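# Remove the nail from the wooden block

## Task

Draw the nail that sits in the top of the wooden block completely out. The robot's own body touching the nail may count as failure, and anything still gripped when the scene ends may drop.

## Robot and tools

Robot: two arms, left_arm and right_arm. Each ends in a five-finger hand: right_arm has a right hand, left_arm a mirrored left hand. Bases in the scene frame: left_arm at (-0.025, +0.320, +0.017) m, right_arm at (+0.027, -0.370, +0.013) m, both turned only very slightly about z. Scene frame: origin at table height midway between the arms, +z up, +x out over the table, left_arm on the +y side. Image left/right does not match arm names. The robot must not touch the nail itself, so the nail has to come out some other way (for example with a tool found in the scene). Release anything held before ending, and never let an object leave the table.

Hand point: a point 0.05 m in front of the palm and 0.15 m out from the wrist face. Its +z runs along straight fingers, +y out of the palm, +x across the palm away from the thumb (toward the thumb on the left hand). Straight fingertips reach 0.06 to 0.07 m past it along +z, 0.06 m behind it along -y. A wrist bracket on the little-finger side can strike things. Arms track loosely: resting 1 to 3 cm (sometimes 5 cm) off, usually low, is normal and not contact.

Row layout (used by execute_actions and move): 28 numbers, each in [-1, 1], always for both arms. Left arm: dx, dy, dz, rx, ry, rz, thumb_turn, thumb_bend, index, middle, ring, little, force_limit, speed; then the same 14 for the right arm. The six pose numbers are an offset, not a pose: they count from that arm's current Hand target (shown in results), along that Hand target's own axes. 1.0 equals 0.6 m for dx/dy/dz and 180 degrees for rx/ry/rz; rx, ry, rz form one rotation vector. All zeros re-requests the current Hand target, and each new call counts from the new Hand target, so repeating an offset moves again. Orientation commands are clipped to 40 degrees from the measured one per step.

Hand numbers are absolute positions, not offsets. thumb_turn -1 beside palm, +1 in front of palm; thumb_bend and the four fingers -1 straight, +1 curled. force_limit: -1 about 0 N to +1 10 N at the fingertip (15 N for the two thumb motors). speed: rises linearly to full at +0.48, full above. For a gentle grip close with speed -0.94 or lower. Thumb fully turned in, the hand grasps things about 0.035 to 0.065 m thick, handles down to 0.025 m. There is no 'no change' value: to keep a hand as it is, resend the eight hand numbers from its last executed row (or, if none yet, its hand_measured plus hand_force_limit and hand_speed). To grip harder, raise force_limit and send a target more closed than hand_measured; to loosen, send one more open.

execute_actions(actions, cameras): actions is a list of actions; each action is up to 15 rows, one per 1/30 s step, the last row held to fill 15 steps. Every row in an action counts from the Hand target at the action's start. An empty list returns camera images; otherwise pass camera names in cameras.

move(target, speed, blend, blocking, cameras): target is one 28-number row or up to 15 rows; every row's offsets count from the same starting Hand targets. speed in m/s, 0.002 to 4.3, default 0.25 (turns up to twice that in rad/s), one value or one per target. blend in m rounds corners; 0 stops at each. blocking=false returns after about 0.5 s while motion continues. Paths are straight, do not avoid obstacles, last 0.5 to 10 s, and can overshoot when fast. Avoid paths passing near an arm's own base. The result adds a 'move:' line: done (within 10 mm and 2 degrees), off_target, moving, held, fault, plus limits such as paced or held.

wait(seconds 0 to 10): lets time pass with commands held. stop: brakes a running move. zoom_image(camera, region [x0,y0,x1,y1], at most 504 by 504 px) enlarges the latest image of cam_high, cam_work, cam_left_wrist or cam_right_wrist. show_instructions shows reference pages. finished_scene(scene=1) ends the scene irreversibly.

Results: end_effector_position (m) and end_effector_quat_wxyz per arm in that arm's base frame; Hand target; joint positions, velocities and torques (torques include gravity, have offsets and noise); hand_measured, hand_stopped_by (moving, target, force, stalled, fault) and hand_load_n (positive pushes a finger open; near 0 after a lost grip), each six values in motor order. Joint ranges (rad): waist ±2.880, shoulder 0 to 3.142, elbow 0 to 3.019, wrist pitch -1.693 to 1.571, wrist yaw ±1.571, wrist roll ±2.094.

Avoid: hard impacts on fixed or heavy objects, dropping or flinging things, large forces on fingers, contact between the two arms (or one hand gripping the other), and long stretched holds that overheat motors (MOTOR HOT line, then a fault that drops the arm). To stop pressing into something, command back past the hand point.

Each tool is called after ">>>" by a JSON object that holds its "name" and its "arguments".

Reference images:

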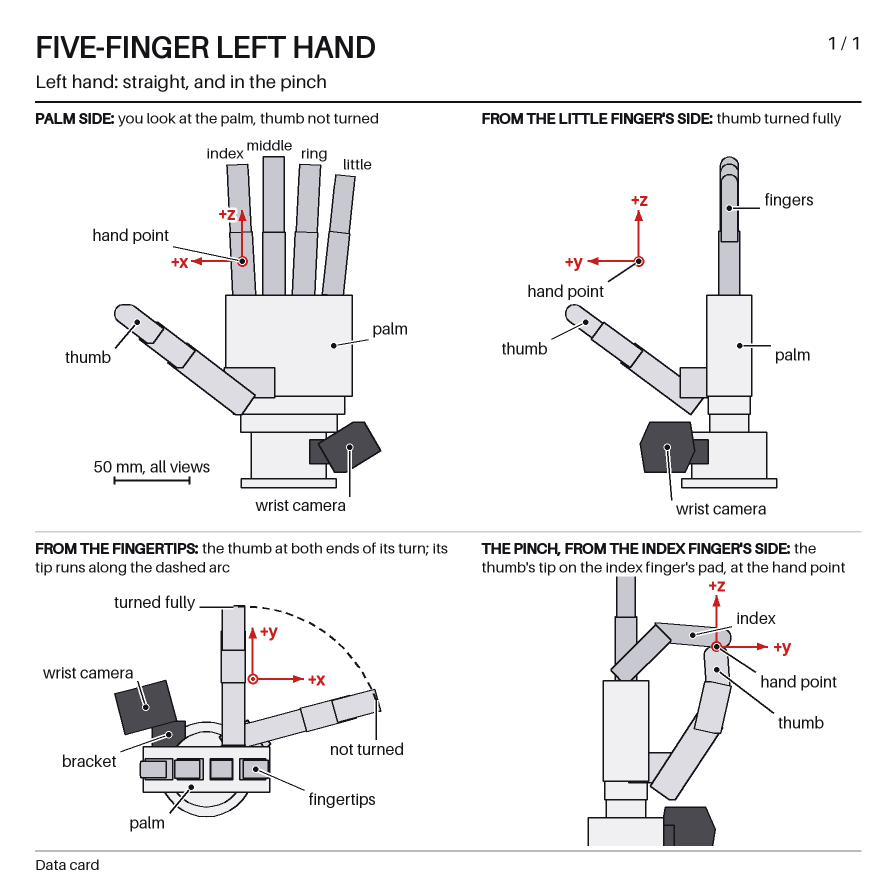

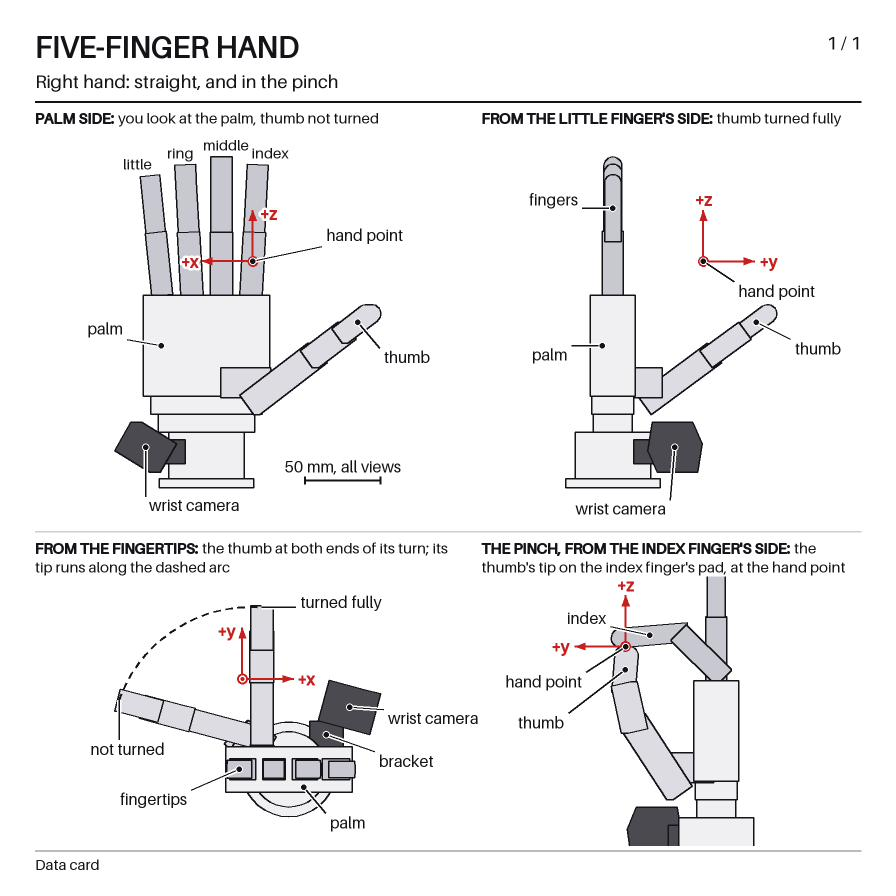

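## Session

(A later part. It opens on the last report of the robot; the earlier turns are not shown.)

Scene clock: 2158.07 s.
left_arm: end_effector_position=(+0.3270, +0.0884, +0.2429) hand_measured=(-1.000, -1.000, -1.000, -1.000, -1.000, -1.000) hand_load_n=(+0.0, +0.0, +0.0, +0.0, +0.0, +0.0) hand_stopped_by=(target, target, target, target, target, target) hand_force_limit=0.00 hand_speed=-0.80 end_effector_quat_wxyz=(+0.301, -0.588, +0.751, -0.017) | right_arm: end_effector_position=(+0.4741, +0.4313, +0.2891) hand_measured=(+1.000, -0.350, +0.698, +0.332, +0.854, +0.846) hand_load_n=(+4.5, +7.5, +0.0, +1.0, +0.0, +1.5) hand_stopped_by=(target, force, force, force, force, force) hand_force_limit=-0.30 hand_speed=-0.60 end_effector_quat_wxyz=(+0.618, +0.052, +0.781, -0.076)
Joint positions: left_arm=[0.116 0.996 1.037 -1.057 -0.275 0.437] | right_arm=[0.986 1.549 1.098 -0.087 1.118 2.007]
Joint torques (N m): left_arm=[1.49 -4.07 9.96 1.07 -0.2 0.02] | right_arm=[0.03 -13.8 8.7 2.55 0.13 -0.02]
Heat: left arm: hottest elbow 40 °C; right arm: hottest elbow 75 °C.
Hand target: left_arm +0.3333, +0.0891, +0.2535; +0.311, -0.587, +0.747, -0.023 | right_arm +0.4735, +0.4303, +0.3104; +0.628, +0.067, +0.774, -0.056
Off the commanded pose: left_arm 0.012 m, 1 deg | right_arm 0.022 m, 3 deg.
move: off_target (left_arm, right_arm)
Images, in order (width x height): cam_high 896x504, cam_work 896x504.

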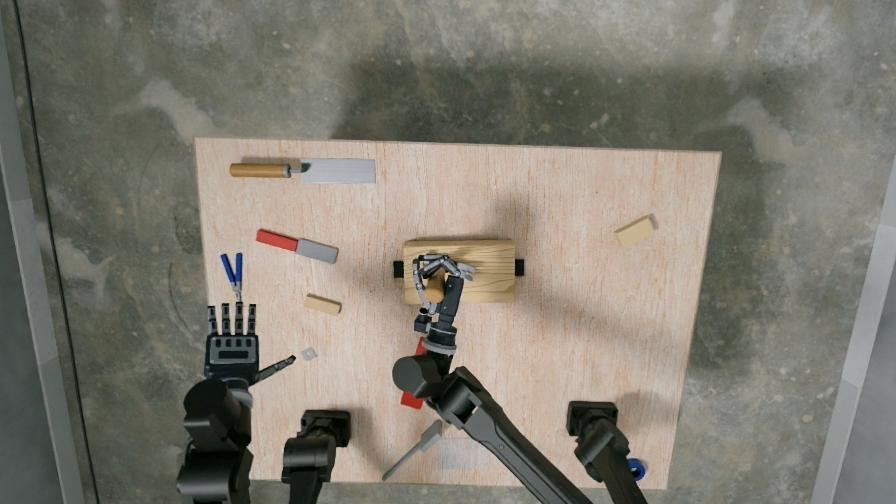

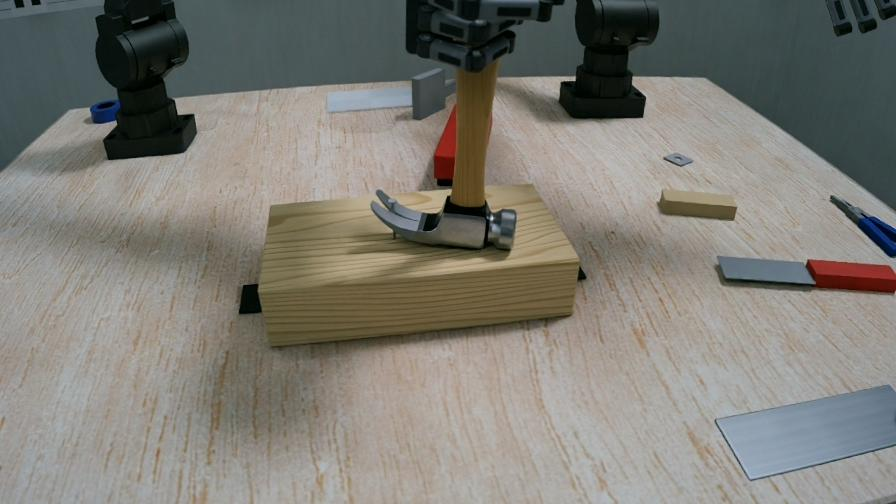

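>>> {"name": "move", "arguments": {"target": [[0,0,0,0,0,0,-1,-1,-1,-1,-1,-1,0,-0.8,0.0100,0.0200,-0.0790,-0.1397,-0.0003,-0.0295,1,1.0,1.0,1.0,1.0,1.0,-0.3,-0.6],[0,0,0,0,0,0,-1,-1,-1,-1,-1,-1,0,-0.8,0.0265,0.0035,-0.1577,-0.2794,-0.0007,-0.0591,1,1.0,1.0,1.0,1.0,1.0,-0.3,-0.6]], "speed": 0.1, "blend": [0.01, 0], "cameras": ["cam_high","cam_work"]}}

>>> {"name": "zoom_image", "arguments": {"camera": "cam_high", "region": [400, 240, 520, 380]}}

>>> {"name": "zoom_image", "arguments": {"camera": "cam_work", "region": [340, 120, 560, 280]}}

Scene clock: 2181.40 s.
left_arm: end_effector_position=(+0.3270, +0.0884, +0.2429) hand_measured=(-1.000, -1.000, -1.000, -1.000, -1.000, -1.000) hand_load_n=(+0.0, +0.0, +0.0, +0.0, +0.0, +0.0) hand_stopped_by=(target, target, target, target, target, target) hand_force_limit=0.00 hand_speed=-0.80 end_effector_quat_wxyz=(+0.301, -0.588, +0.751, -0.017) | right_arm: end_effector_position=(+0.3777, +0.4538, +0.2869) hand_measured=(+1.000, -0.350, +0.698, +0.332, +0.854, +0.846) hand_load_n=(+4.0, +7.5, +0.0, +0.5, +0.0, +5.0) hand_stopped_by=(target, force, force, force, force, force) hand_force_limit=-0.30 hand_speed=-0.60 end_effector_quat_wxyz=(+0.567, -0.284, +0.743, +0.213)
Joint positions: left_arm=[0.116 0.996 1.037 -1.057 -0.275 0.437] | right_arm=[0.801 1.293 0.79 0.233 0.073 1.585]
Joint torques (N m): left_arm=[1.55 -4.13 9.95 1.07 -0.2 0.03] | right_arm=[-0.79 -10.58 9.11 3.3 -0.3 -0.11]
Heat: left arm: hottest elbow 40 °C; right arm: hottest elbow 64 °C.
Hand target: left_arm +0.3333, +0.0891, +0.2535; +0.311, -0.587, +0.747, -0.023 | right_arm +0.3794, +0.4492, +0.3146; +0.590, -0.275, +0.726, +0.222
Off the commanded pose: left_arm 0.012 m, 1 deg | right_arm 0.028 m, 4 deg.
move: off_target (left_arm, right_arm)
Images, in order (width x height): cam_high 896x504, cam_work 896x504.

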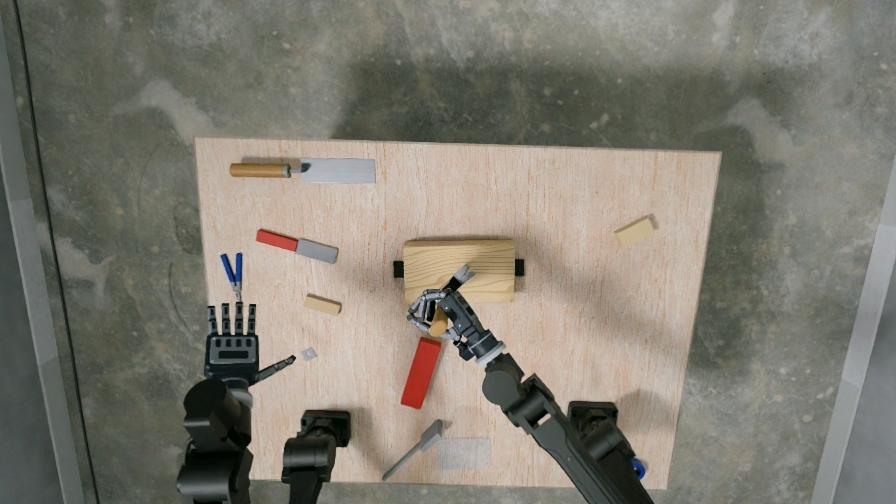

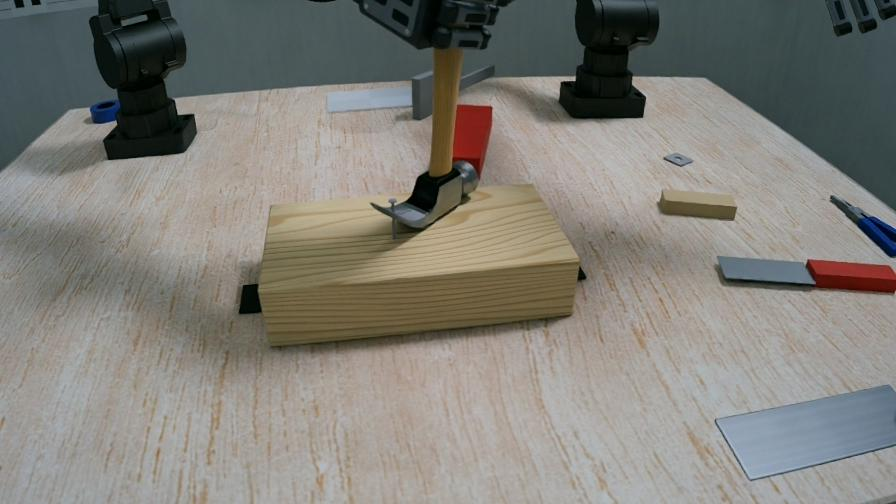

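Scaled by 3.600 from the camera's 896x504 image, which has a finer 1280x720 frame.

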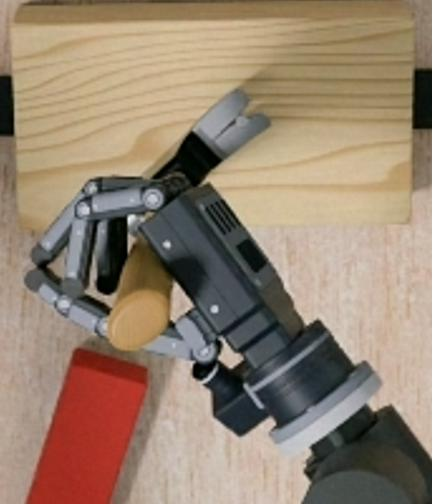

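Scaled by 2.291 from the camera's 896x504 image, which has a finer 1280x720 frame.

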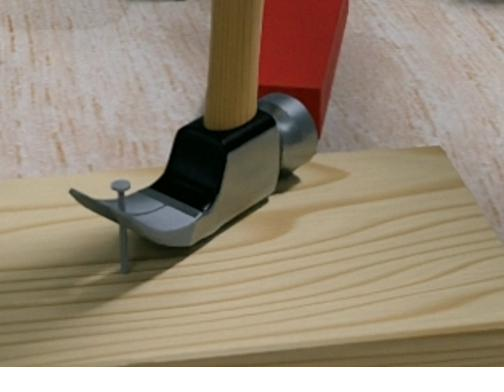

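>>> {"name": "move", "arguments": {"target": [0,0,0,0,0,0,-1,-1,-1,-1,-1,-1,0,-0.8,0.0098,-0.0537,-0.0170,-0.0658,0.0093,0.0423,1,1.0,1.0,1.0,1.0,1.0,-0.3,-0.6], "speed": 0.06, "cameras": ["cam_high","cam_work","cam_left_wrist"]}}

>>> {"name": "zoom_image", "arguments": {"camera": "cam_high", "region": [400, 240, 520, 380]}}

>>> {"name": "zoom_image", "arguments": {"camera": "cam_work", "region": [340, 120, 560, 280]}}

Scene clock: 2204.57 s.
left_arm: end_effector_position=(+0.3270, +0.0884, +0.2429) hand_measured=(-1.000, -1.000, -1.000, -1.000, -1.000, -1.000) hand_load_n=(+0.0, +0.0, +0.0, +0.0, +0.0, +0.0) hand_stopped_by=(target, target, target, target, target, target) hand_force_limit=0.00 hand_speed=-0.80 end_effector_quat_wxyz=(+0.301, -0.588, +0.751, -0.017) | right_arm: end_effector_position=(+0.3837, +0.4196, +0.2910) hand_measured=(+1.000, -0.350, +0.698, +0.332, +0.854, +0.846) hand_load_n=(+4.0, +7.5, +0.5, +0.5, +0.0, +2.0) hand_stopped_by=(target, force, force, force, force, force) hand_force_limit=-0.30 hand_speed=-0.60 end_effector_quat_wxyz=(+0.514, -0.303, +0.736, +0.320)
Joint positions: left_arm=[0.116 0.996 1.037 -1.057 -0.275 0.437] | right_arm=[0.631 1.291 0.775 0.233 -0.303 1.65]
Joint torques (N m): left_arm=[1.61 -4.13 9.95 1.07 -0.2 0.03] | right_arm=[-1.38 -8.06 9.65 3.56 -0.4 0.21]
Heat: left arm: hottest elbow 40 °C; right arm: hottest elbow 58 °C.
Hand target: left_arm +0.3333, +0.0891, +0.2535; +0.311, -0.587, +0.747, -0.023 | right_arm +0.3924, +0.4175, +0.3111; +0.532, -0.289, +0.724, +0.330
Off the commanded pose: left_arm 0.012 m, 1 deg | right_arm 0.022 m, 3 deg.
move: off_target (left_arm, right_arm)
Images, in order (width x height): cam_high 896x504, cam_work 896x504, cam_left_wrist 616x616.

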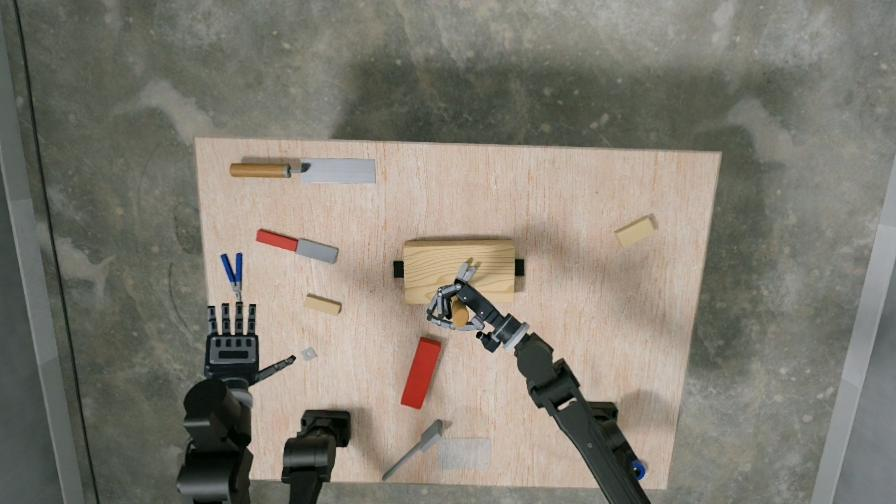

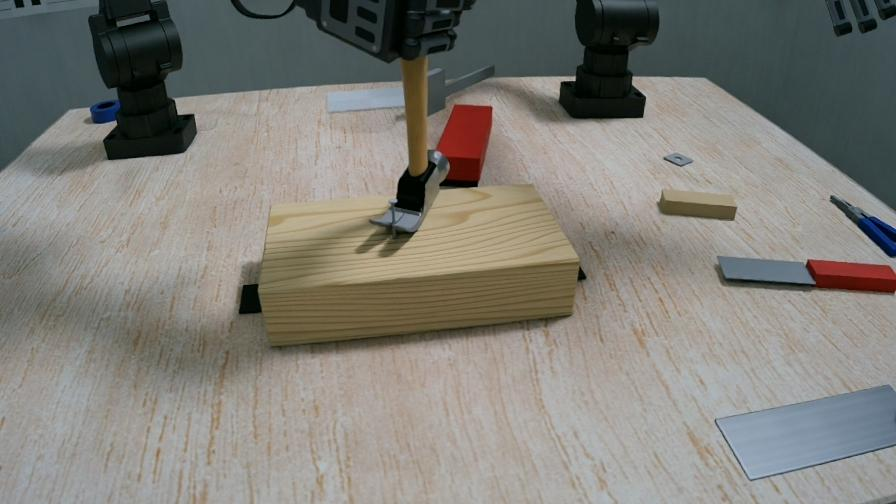

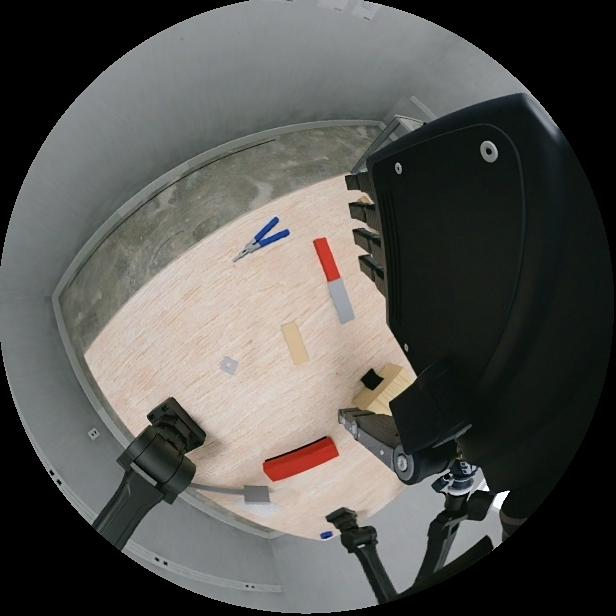

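Scaled by 3.600 from the camera's 896x504 image, which has a finer 1280x720 frame.

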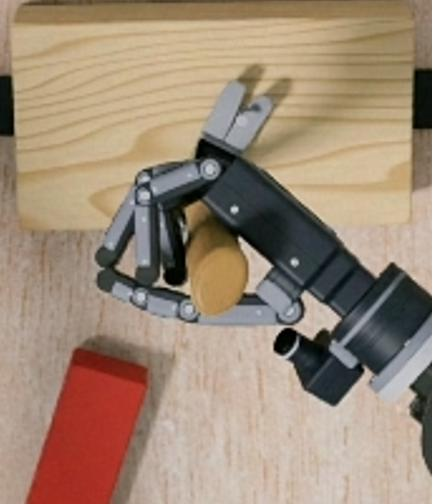

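Scaled by 2.291 from the camera's 896x504 image, which has a finer 1280x720 frame.

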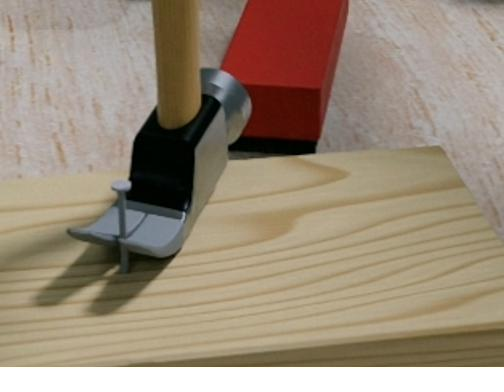

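>>> {"name": "move", "arguments": {"target": [[0,0,0,0,0,0,-1,-1,-1,-1,-1,-1,0,-0.8,0.0195,0,0.0041,0,0,0,1,1.0,1.0,1.0,1.0,1.0,-0.3,-0.6],[0,0,0,0,0,0,-1,-1,-1,-1,-1,-1,0,-0.8,0.0195,0,0.0041,0,0,0,1,1.0,-0.6,-0.6,1.0,1.0,-0.3,-0.4],[0,0,0,0,0,0,-1,-1,-1,-1,-1,-1,0,-0.8,0.0195,0,0.0041,0,0,0,1,-0.6,-0.6,-0.6,0.5,0.5,-0.3,-0.5]], "speed": 0.04, "cameras": ["cam_high","cam_work"]}}

>>> {"name": "zoom_image", "arguments": {"camera": "cam_high", "region": [400, 240, 520, 380]}}

>>> {"name": "zoom_image", "arguments": {"camera": "cam_work", "region": [340, 120, 560, 280]}}

Scene clock: 2223.10 s.
left_arm: end_effector_position=(+0.3270, +0.0884, +0.2429) hand_measured=(-1.000, -1.000, -1.000, -1.000, -1.000, -1.000) hand_load_n=(+0.0, +0.0, +0.0, +0.0, +0.0, +0.0) hand_stopped_by=(target, target, target, target, target, target) hand_force_limit=0.00 hand_speed=-0.80 end_effector_quat_wxyz=(+0.301, -0.588, +0.751, -0.017) | right_arm: end_effector_position=(+0.3842, +0.4193, +0.2941) hand_measured=(+1.000, -0.600, -0.600, -0.600, +0.500, +0.500) hand_load_n=(-0.5, +0.0, +0.0, +0.5, +0.5, +0.0) hand_stopped_by=(target, target, target, target, target, target) hand_force_limit=-0.30 hand_speed=-0.50 end_effector_quat_wxyz=(+0.524, -0.297, +0.729, +0.326)
Joint positions: left_arm=[0.116 0.996 1.037 -1.057 -0.275 0.437] | right_arm=[0.631 1.296 0.764 0.278 -0.303 1.665]
Joint torques (N m): left_arm=[1.49 -4.13 9.95 1.07 -0.2 0.03] | right_arm=[-0.62 -7.3 8.88 3.29 -0.19 0.06]
Heat: left arm: hottest elbow 40 °C; right arm: hottest elbow 54 °C.
Hand target: left_arm +0.3333, +0.0891, +0.2535; +0.311, -0.587, +0.747, -0.023 | right_arm +0.3907, +0.4187, +0.2992; +0.531, -0.289, +0.725, +0.330
Off the commanded pose: left_arm 0.012 m, 1 deg | right_arm 0.008 m, 1 deg.
move: off_target (left_arm)
Images, in order (width x height): cam_high 896x504, cam_work 896x504.

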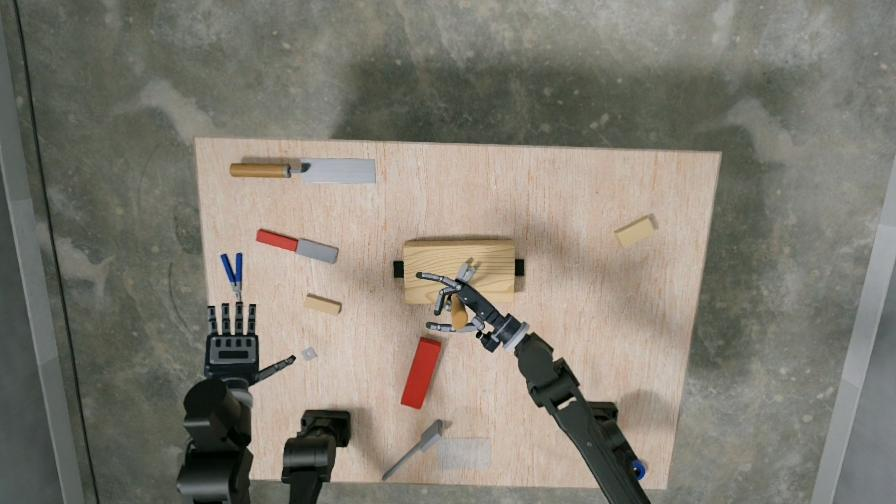

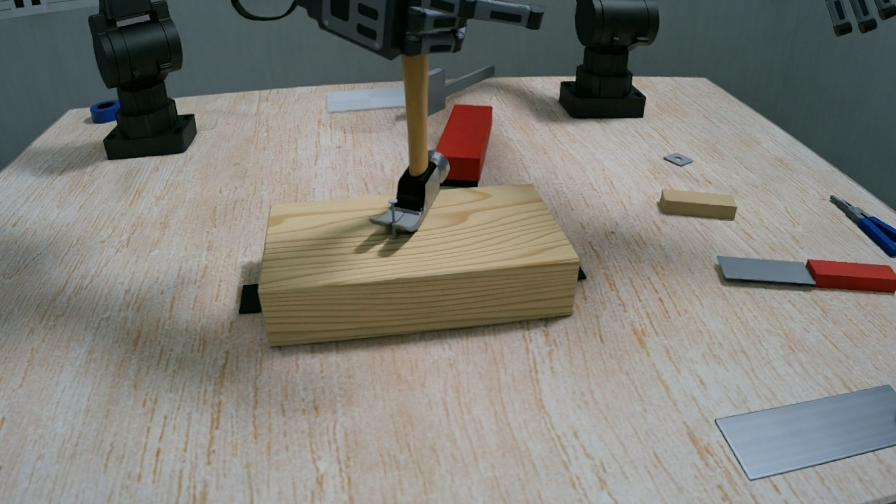

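Scaled by 3.600 from the camera's 896x504 image, which has a finer 1280x720 frame.

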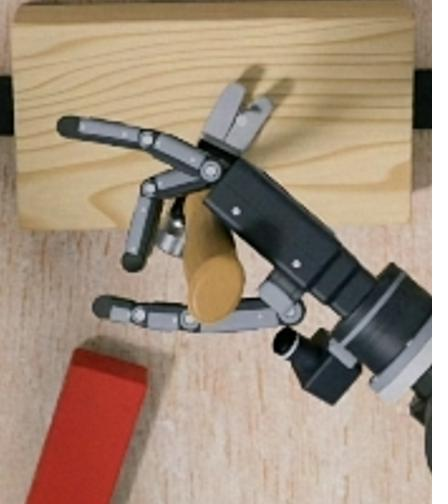

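Scaled by 2.291 from the camera's 896x504 image, which has a finer 1280x720 frame.

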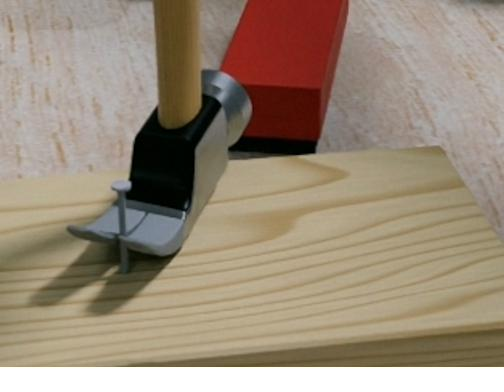

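>>> {"name": "move", "arguments": {"target": [[0,0,0,0,0,0,-1,-1,-1,-1,-1,-1,0,-0.8,0,0,0,0,0,0,1,-1,-1,-1,-1,-1,-0.3,-0.4],[0,0,0,0,0,0,-1,-1,-1,-1,-1,-1,0,-0.8,0,-0.0133,0,0,0,0,1,-1,-1,-1,-1,-1,-0.3,-0.4],[0,0,0,0,0,0,-1,-1,-1,-1,-1,-1,0,-0.8,0,-0.0133,-0.05,0,0,0,1,-1,-1,-1,-1,-1,-0.3,-0.4]], "speed": 0.04, "cameras": ["cam_high","cam_work","cam_right_wrist"]}}

>>> {"name": "zoom_image", "arguments": {"camera": "cam_high", "region": [400, 240, 520, 380]}}

Scene clock: 2235.50 s.
left_arm: end_effector_position=(+0.3270, +0.0884, +0.2429) hand_measured=(-1.000, -1.000, -1.000, -1.000, -1.000, -1.000) hand_load_n=(+0.0, +0.0, +0.0, +0.0, +0.0, +0.0) hand_stopped_by=(target, target, target, target, target, target) hand_force_limit=0.00 hand_speed=-0.80 end_effector_quat_wxyz=(+0.301, -0.588, +0.751, -0.017) | right_arm: end_effector_position=(+0.3766, +0.3960, +0.2976) hand_measured=(+1.000, -1.000, -1.000, -1.000, -1.000, -1.000) hand_load_n=(+0.0, +0.0, +0.0, +0.0, +0.0, +0.0) hand_stopped_by=(target, target, target, target, target, target) hand_force_limit=-0.30 hand_speed=-0.40 end_effector_quat_wxyz=(+0.527, -0.293, +0.725, +0.332)
Joint positions: left_arm=[0.116 0.996 1.037 -1.057 -0.275 0.437] | right_arm=[0.591 1.241 0.716 0.285 -0.345 1.665]
Joint torques (N m): left_arm=[1.55 -4.13 9.96 1.06 -0.19 0.03] | right_arm=[-1.03 -8.41 8.68 1.66 -0.27 -0.07]
Heat: left arm: hottest elbow 40 °C; right arm: hottest elbow 52 °C.
Hand target: left_arm +0.3333, +0.0891, +0.2535; +0.311, -0.587, +0.747, -0.023 | right_arm +0.3795, +0.3901, +0.3044; +0.532, -0.289, +0.724, +0.330
Off the commanded pose: left_arm 0.012 m, 1 deg | right_arm 0.009 m, 1 deg.
move: off_target (left_arm)
Images, in order (width x height): cam_high 896x504, cam_work 896x504, cam_right_wrist 616x616.

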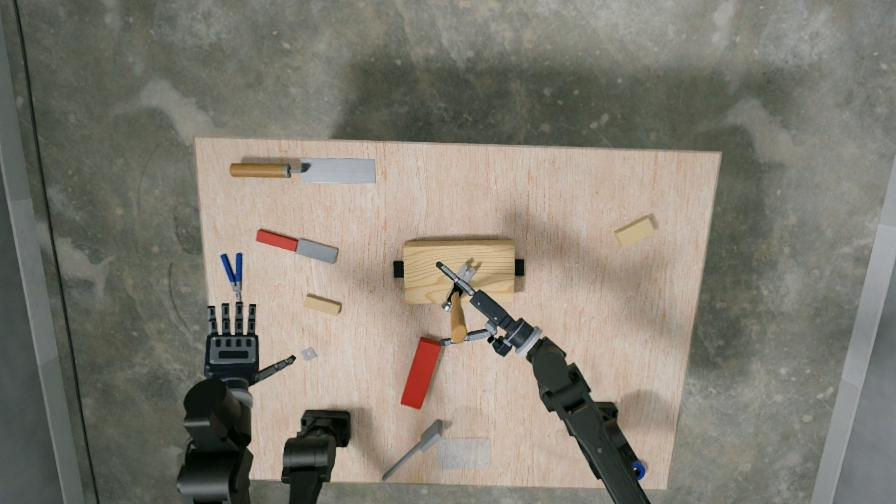

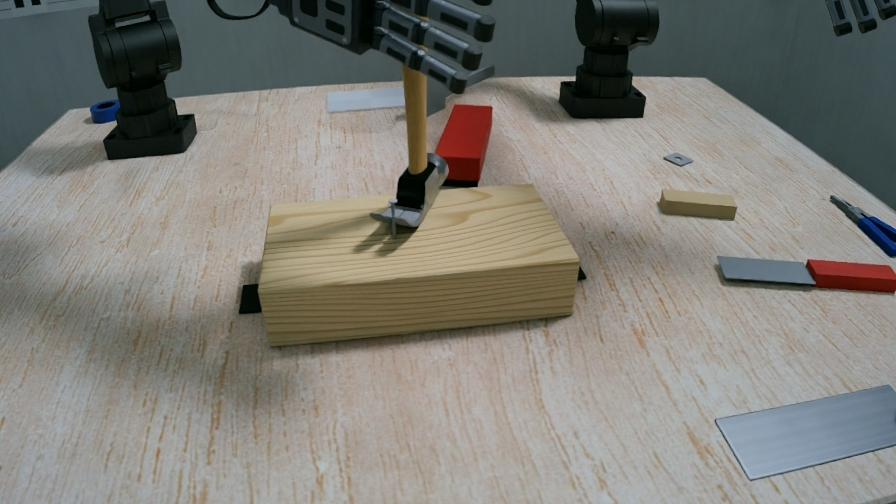

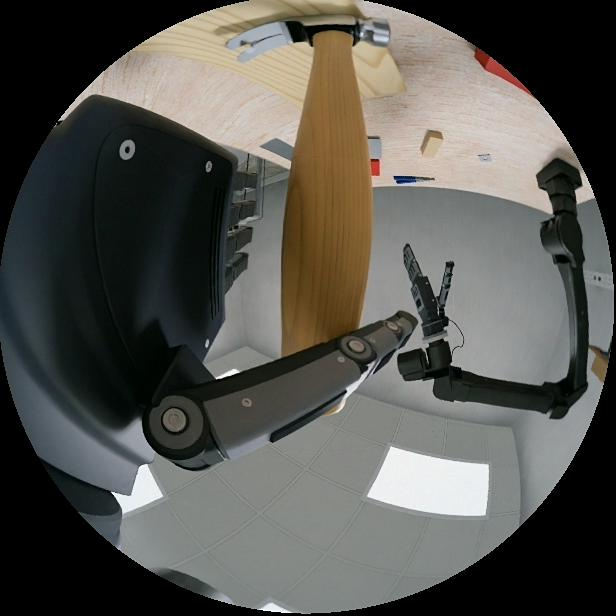

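Scaled by 3.600 from the camera's 896x504 image, which has a finer 1280x720 frame.

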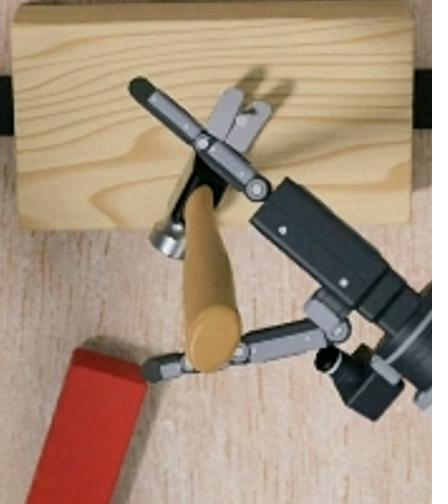

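>>> {"name": "move", "arguments": {"target": [[0,0,0,0,0,0,-1,-1,-1,-1,-1,-1,0,-0.8,0,0.0167,-0.0167,0,0,0,1,-1,-1,-1,-1,-1,-0.3,-0.4],[0,0,0,0,0,0,-1,-1,-1,-1,-1,-1,0,-0.8,0,0.0167,-0.2167,0,0,0,1,-1,-1,-1,-1,-1,-0.3,-0.4]], "speed": 0.06, "blend": [0.01, 0], "cameras": ["cam_high","cam_work","cam_right_wrist"]}}

>>> {"name": "zoom_image", "arguments": {"camera": "cam_high", "region": [400, 240, 520, 380]}}

>>> {"name": "zoom_image", "arguments": {"camera": "cam_work", "region": [340, 120, 560, 280]}}

Scene clock: 2252.50 s.
left_arm: end_effector_position=(+0.3270, +0.0884, +0.2429) hand_measured=(-1.000, -1.000, -1.000, -1.000, -1.000, -1.000) hand_load_n=(-0.5, +0.0, +0.0, +0.0, +0.5, +0.0) hand_stopped_by=(target, target, target, target, target, target) hand_force_limit=0.00 hand_speed=-0.80 end_effector_quat_wxyz=(+0.301, -0.588, +0.751, -0.017) | right_arm: end_effector_position=(+0.2957, +0.2980, +0.3318) hand_measured=(+1.000, -1.000, -1.000, -1.000, -1.000, -1.000) hand_load_n=(+0.0, +0.0, +0.0, +0.0, +0.0, +0.0) hand_stopped_by=(target, target, target, target, target, target) hand_force_limit=-0.30 hand_speed=-0.40 end_effector_quat_wxyz=(+0.529, -0.289, +0.725, +0.334)
Joint positions: left_arm=[0.116 0.996 1.037 -1.057 -0.275 0.437] | right_arm=[0.446 0.794 0.539 0.006 -0.484 1.638]
Joint torques (N m): left_arm=[1.49 -4.07 9.98 1.07 -0.2 0.03] | right_arm=[-1.03 -2.78 9.58 1.51 -0.34 -0.2]
Heat: left arm: hottest elbow 40 °C; right arm: hottest elbow 51 °C.
Hand target: left_arm +0.3333, +0.0891, +0.2535; +0.311, -0.587, +0.747, -0.023 | right_arm +0.2964, +0.2942, +0.3342; +0.531, -0.289, +0.725, +0.330
Off the commanded pose: left_arm 0.012 m, 1 deg | right_arm 0.005 m, 1 deg.
move: off_target (left_arm); blend cut to 0.0071 m at target 1
Images, in order (width x height): cam_high 896x504, cam_work 896x504, cam_right_wrist 616x616.

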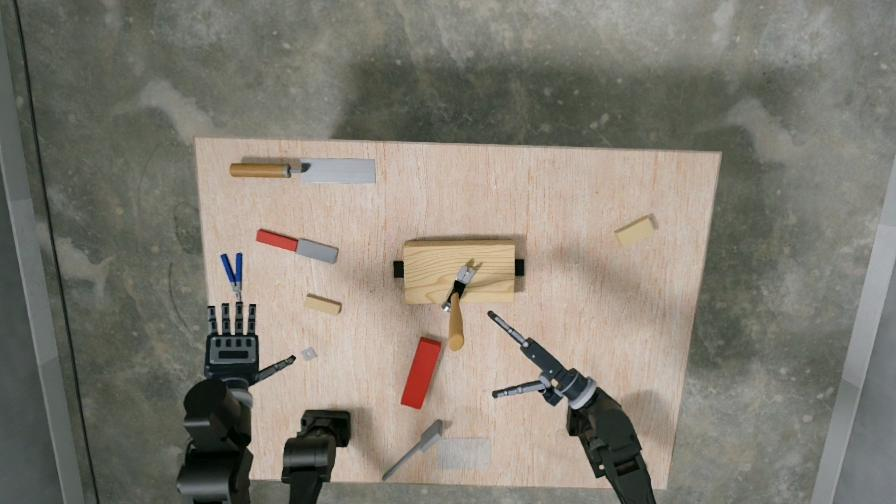

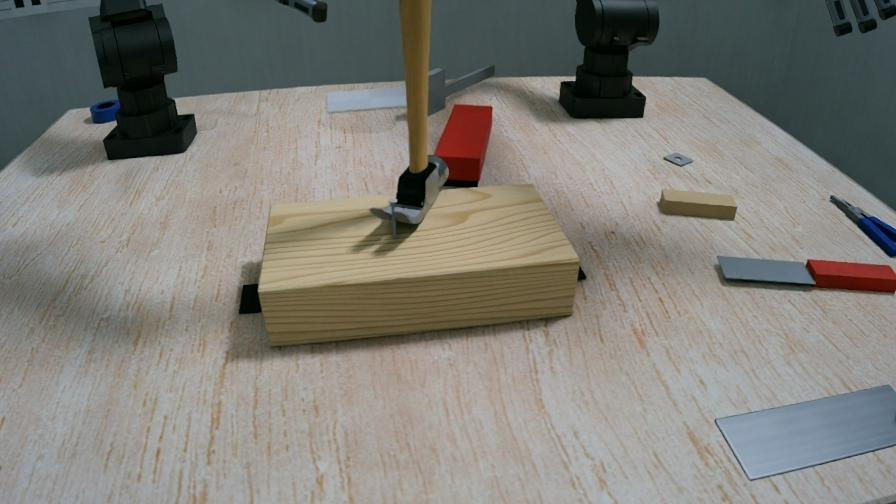

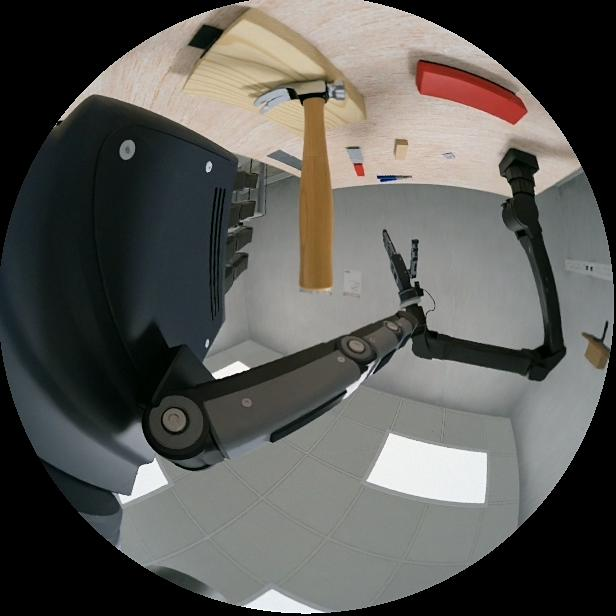

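Scaled by 3.600 from the camera's 896x504 image, which has a finer 1280x720 frame.

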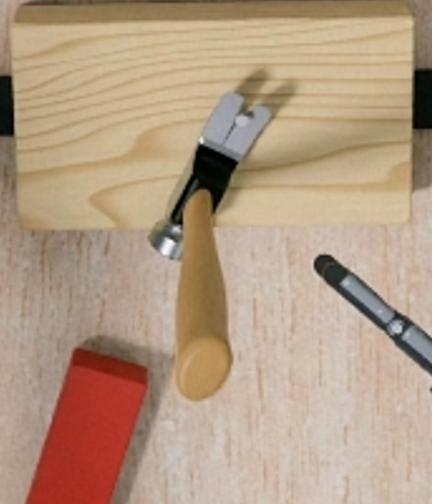

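Scaled by 2.291 from the camera's 896x504 image, which has a finer 1280x720 frame.

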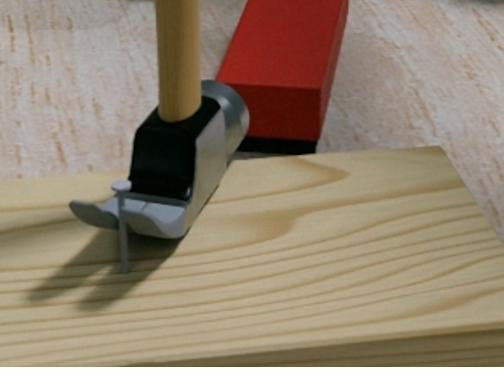

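>>> {"name": "move", "arguments": {"target": [0.5057,-0.1792,-0.3220,0.1031,0.3980,-0.4839,1,-1,-1,-1,-1,-1,0,-0.2,-0.0265,-0.3588,-0.1335,0.2091,0.0760,-0.5159,-1,-1,-1,-1,-1,-1,-0.3,-0.2], "speed": 0.22, "cameras": ["all"]}}

>>> {"name": "zoom_image", "arguments": {"camera": "cam_high", "region": [380, 240, 520, 400]}}

Scene clock: 2307.93 s.
left_arm: end_effector_position=(+0.2970, -0.2738, +0.3159) hand_measured=(+1.000, -1.000, -1.000, -1.000, -1.000, -1.000) hand_load_n=(+0.0, +0.0, +0.0, +0.0, +0.5, +0.0) hand_stopped_by=(target, target, target, target, target, target) hand_force_limit=0.00 hand_speed=-0.20 end_effector_quat_wxyz=(+0.152, +0.746, -0.190, +0.620) | right_arm: end_effector_position=(+0.4148, +0.1046, +0.3249) hand_measured=(-1.000, -1.000, -1.000, -1.000, -1.000, -1.000) hand_load_n=(+0.0, +0.0, +0.0, +0.0, +0.0, +0.0) hand_stopped_by=(target, target, target, target, target, target) hand_force_limit=-0.30 hand_speed=-0.20 end_effector_quat_wxyz=(+0.578, -0.584, +0.412, -0.395)
Joint positions: left_arm=[-0.697 0.608 0.434 -0.017 -0.203 -1.6] | right_arm=[0.032 0.754 0.626 0.106 -0.324 0.009]
Joint torques (N m): left_arm=[0.62 0.5 8.87 2.65 -0.11 -0.1] | right_arm=[-1.14 -1.14 9.94 3.29 -0.22 -0.24]
Heat: left arm: hottest elbow 40 °C; right arm: hottest elbow 48 °C.
Hand target: left_arm +0.2953, -0.2786, +0.3194; +0.160, +0.742, -0.190, +0.623 | right_arm +0.4200, +0.1000, +0.3303; +0.579, -0.579, +0.405, -0.406
Off the commanded pose: left_arm 0.006 m, 1 deg | right_arm 0.009 m, 2 deg.
move: done

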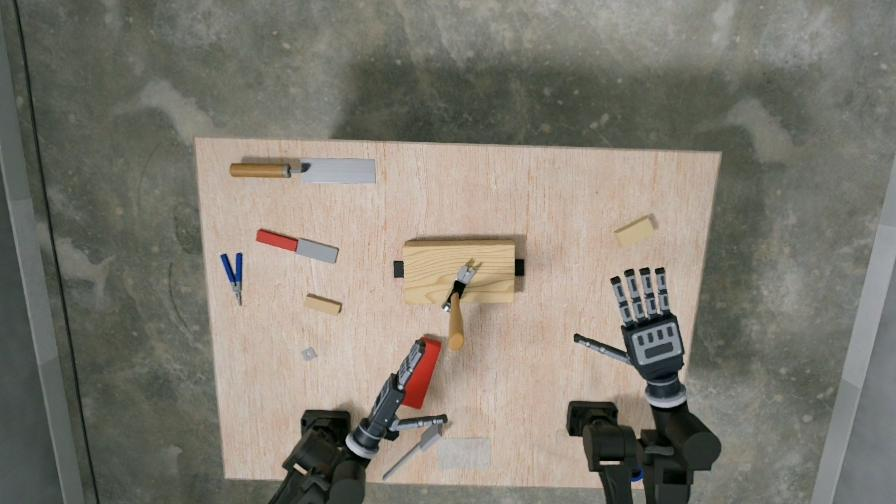

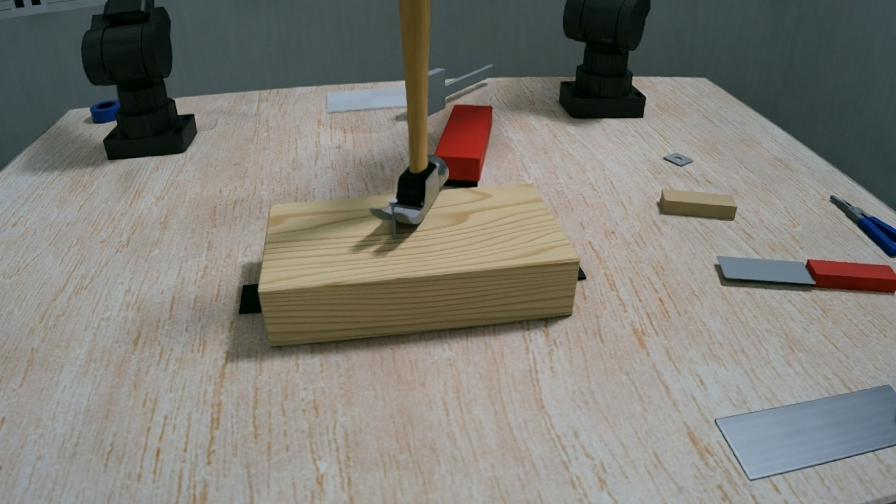

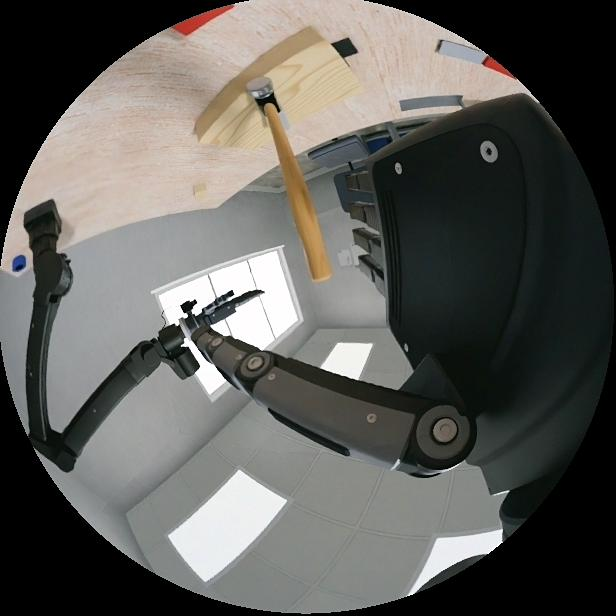

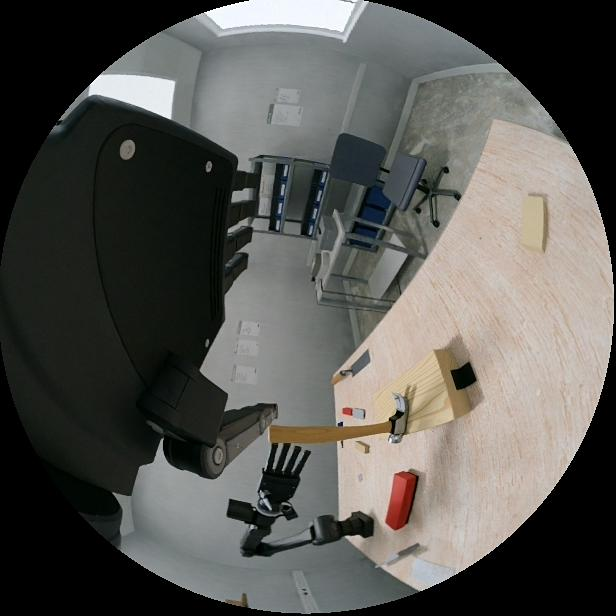

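Scaled by 3.150 from the camera's 896x504 image, which has a finer 1280x720 frame.

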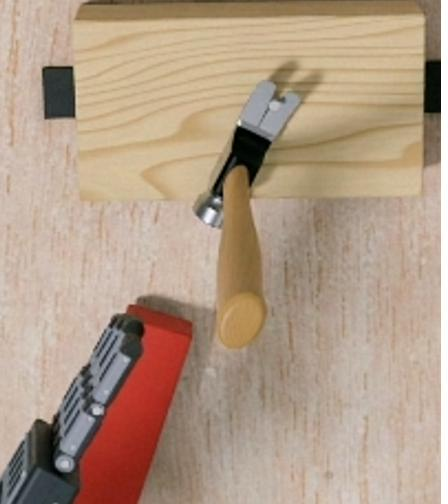

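>>> {"name": "move", "arguments": {"target": [0,0,0.2333,0,0,0,1,-1,-1,-1,-1,-1,0,-0.2,0,0,0,0,0,0,-1,-1,-1,-1,-1,-1,-0.3,-0.2], "speed": 0.06, "cameras": ["cam_high","cam_work","cam_left_wrist"]}}

>>> {"name": "zoom_image", "arguments": {"camera": "cam_high", "region": [380, 240, 520, 400]}}

Scene clock: 2324.67 s.
left_arm: end_effector_position=(+0.4017, -0.3416, +0.2702) hand_measured=(+1.000, -1.000, -1.000, -1.000, -1.000, -1.000) hand_load_n=(+0.0, +0.0, +0.0, +0.0, +0.0, +0.0) hand_stopped_by=(target, target, target, target, target, target) hand_force_limit=0.00 hand_speed=-0.20 end_effector_quat_wxyz=(+0.157, +0.757, -0.197, +0.603) | right_arm: end_effector_position=(+0.4148, +0.1046, +0.3249) hand_measured=(-1.000, -1.000, -1.000, -1.000, -1.000, -1.000) hand_load_n=(-0.5, +0.0, +0.0, +0.5, +0.0, +0.0) hand_stopped_by=(target, target, target, target, target, target) hand_force_limit=-0.30 hand_speed=-0.20 end_effector_quat_wxyz=(+0.578, -0.584, +0.412, -0.395)
Joint positions: left_arm=[-0.638 1.148 0.586 0.335 -0.125 -1.599] | right_arm=[0.032 0.754 0.626 0.106 -0.324 0.009]
Joint torques (N m): left_arm=[2.43 -4.72 11.03 2.61 0.06 0.05] | right_arm=[-0.97 -1.2 9.89 3.28 -0.23 -0.22]
Heat: left arm: hottest elbow 42 °C; right arm: hottest elbow 50 °C.
Hand target: left_arm +0.4163, -0.3448, +0.2951; +0.160, +0.742, -0.190, +0.623 | right_arm +0.4200, +0.1000, +0.3303; +0.579, -0.579, +0.405, -0.406
Off the commanded pose: left_arm 0.029 m, 3 deg | right_arm 0.009 m, 2 deg.
move: off_target (left_arm)
Images, in order (width x height): cam_high 896x504, cam_work 896x504, cam_left_wrist 616x616.

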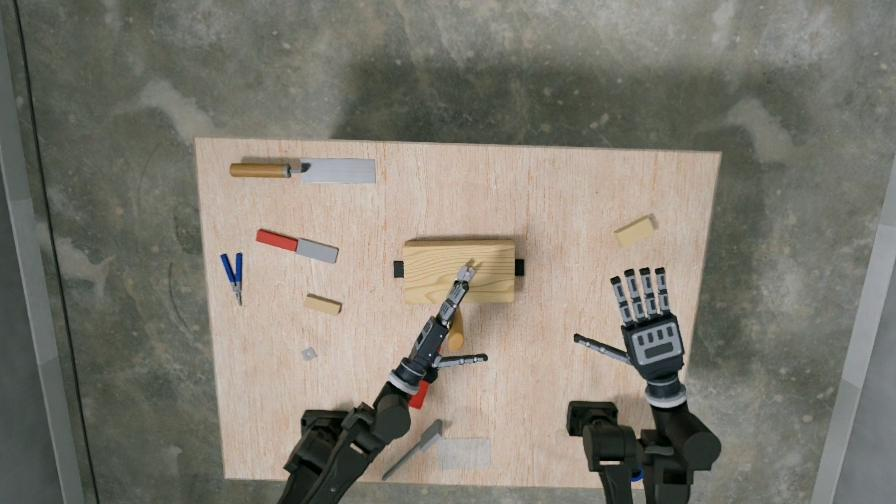

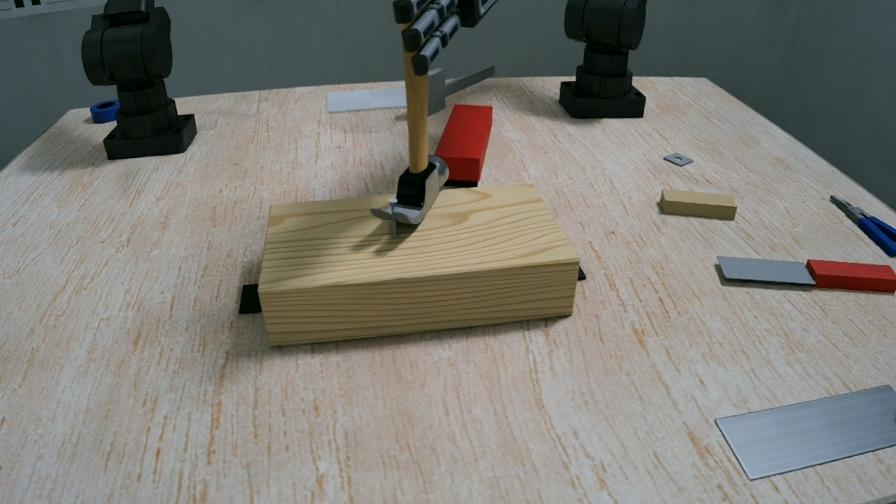

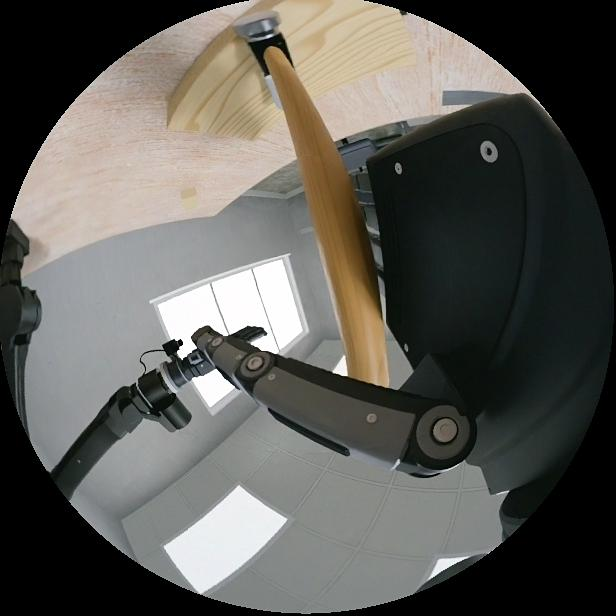

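Scaled by 3.150 from the camera's 896x504 image, which has a finer 1280x720 frame.

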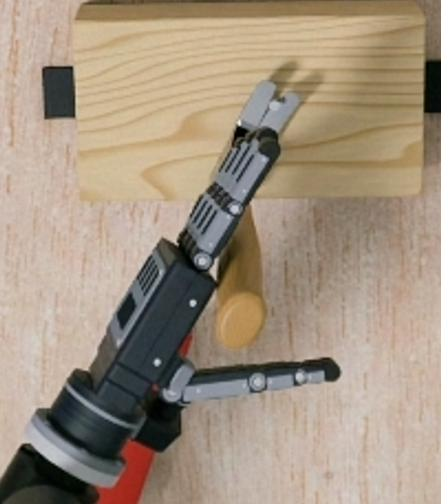

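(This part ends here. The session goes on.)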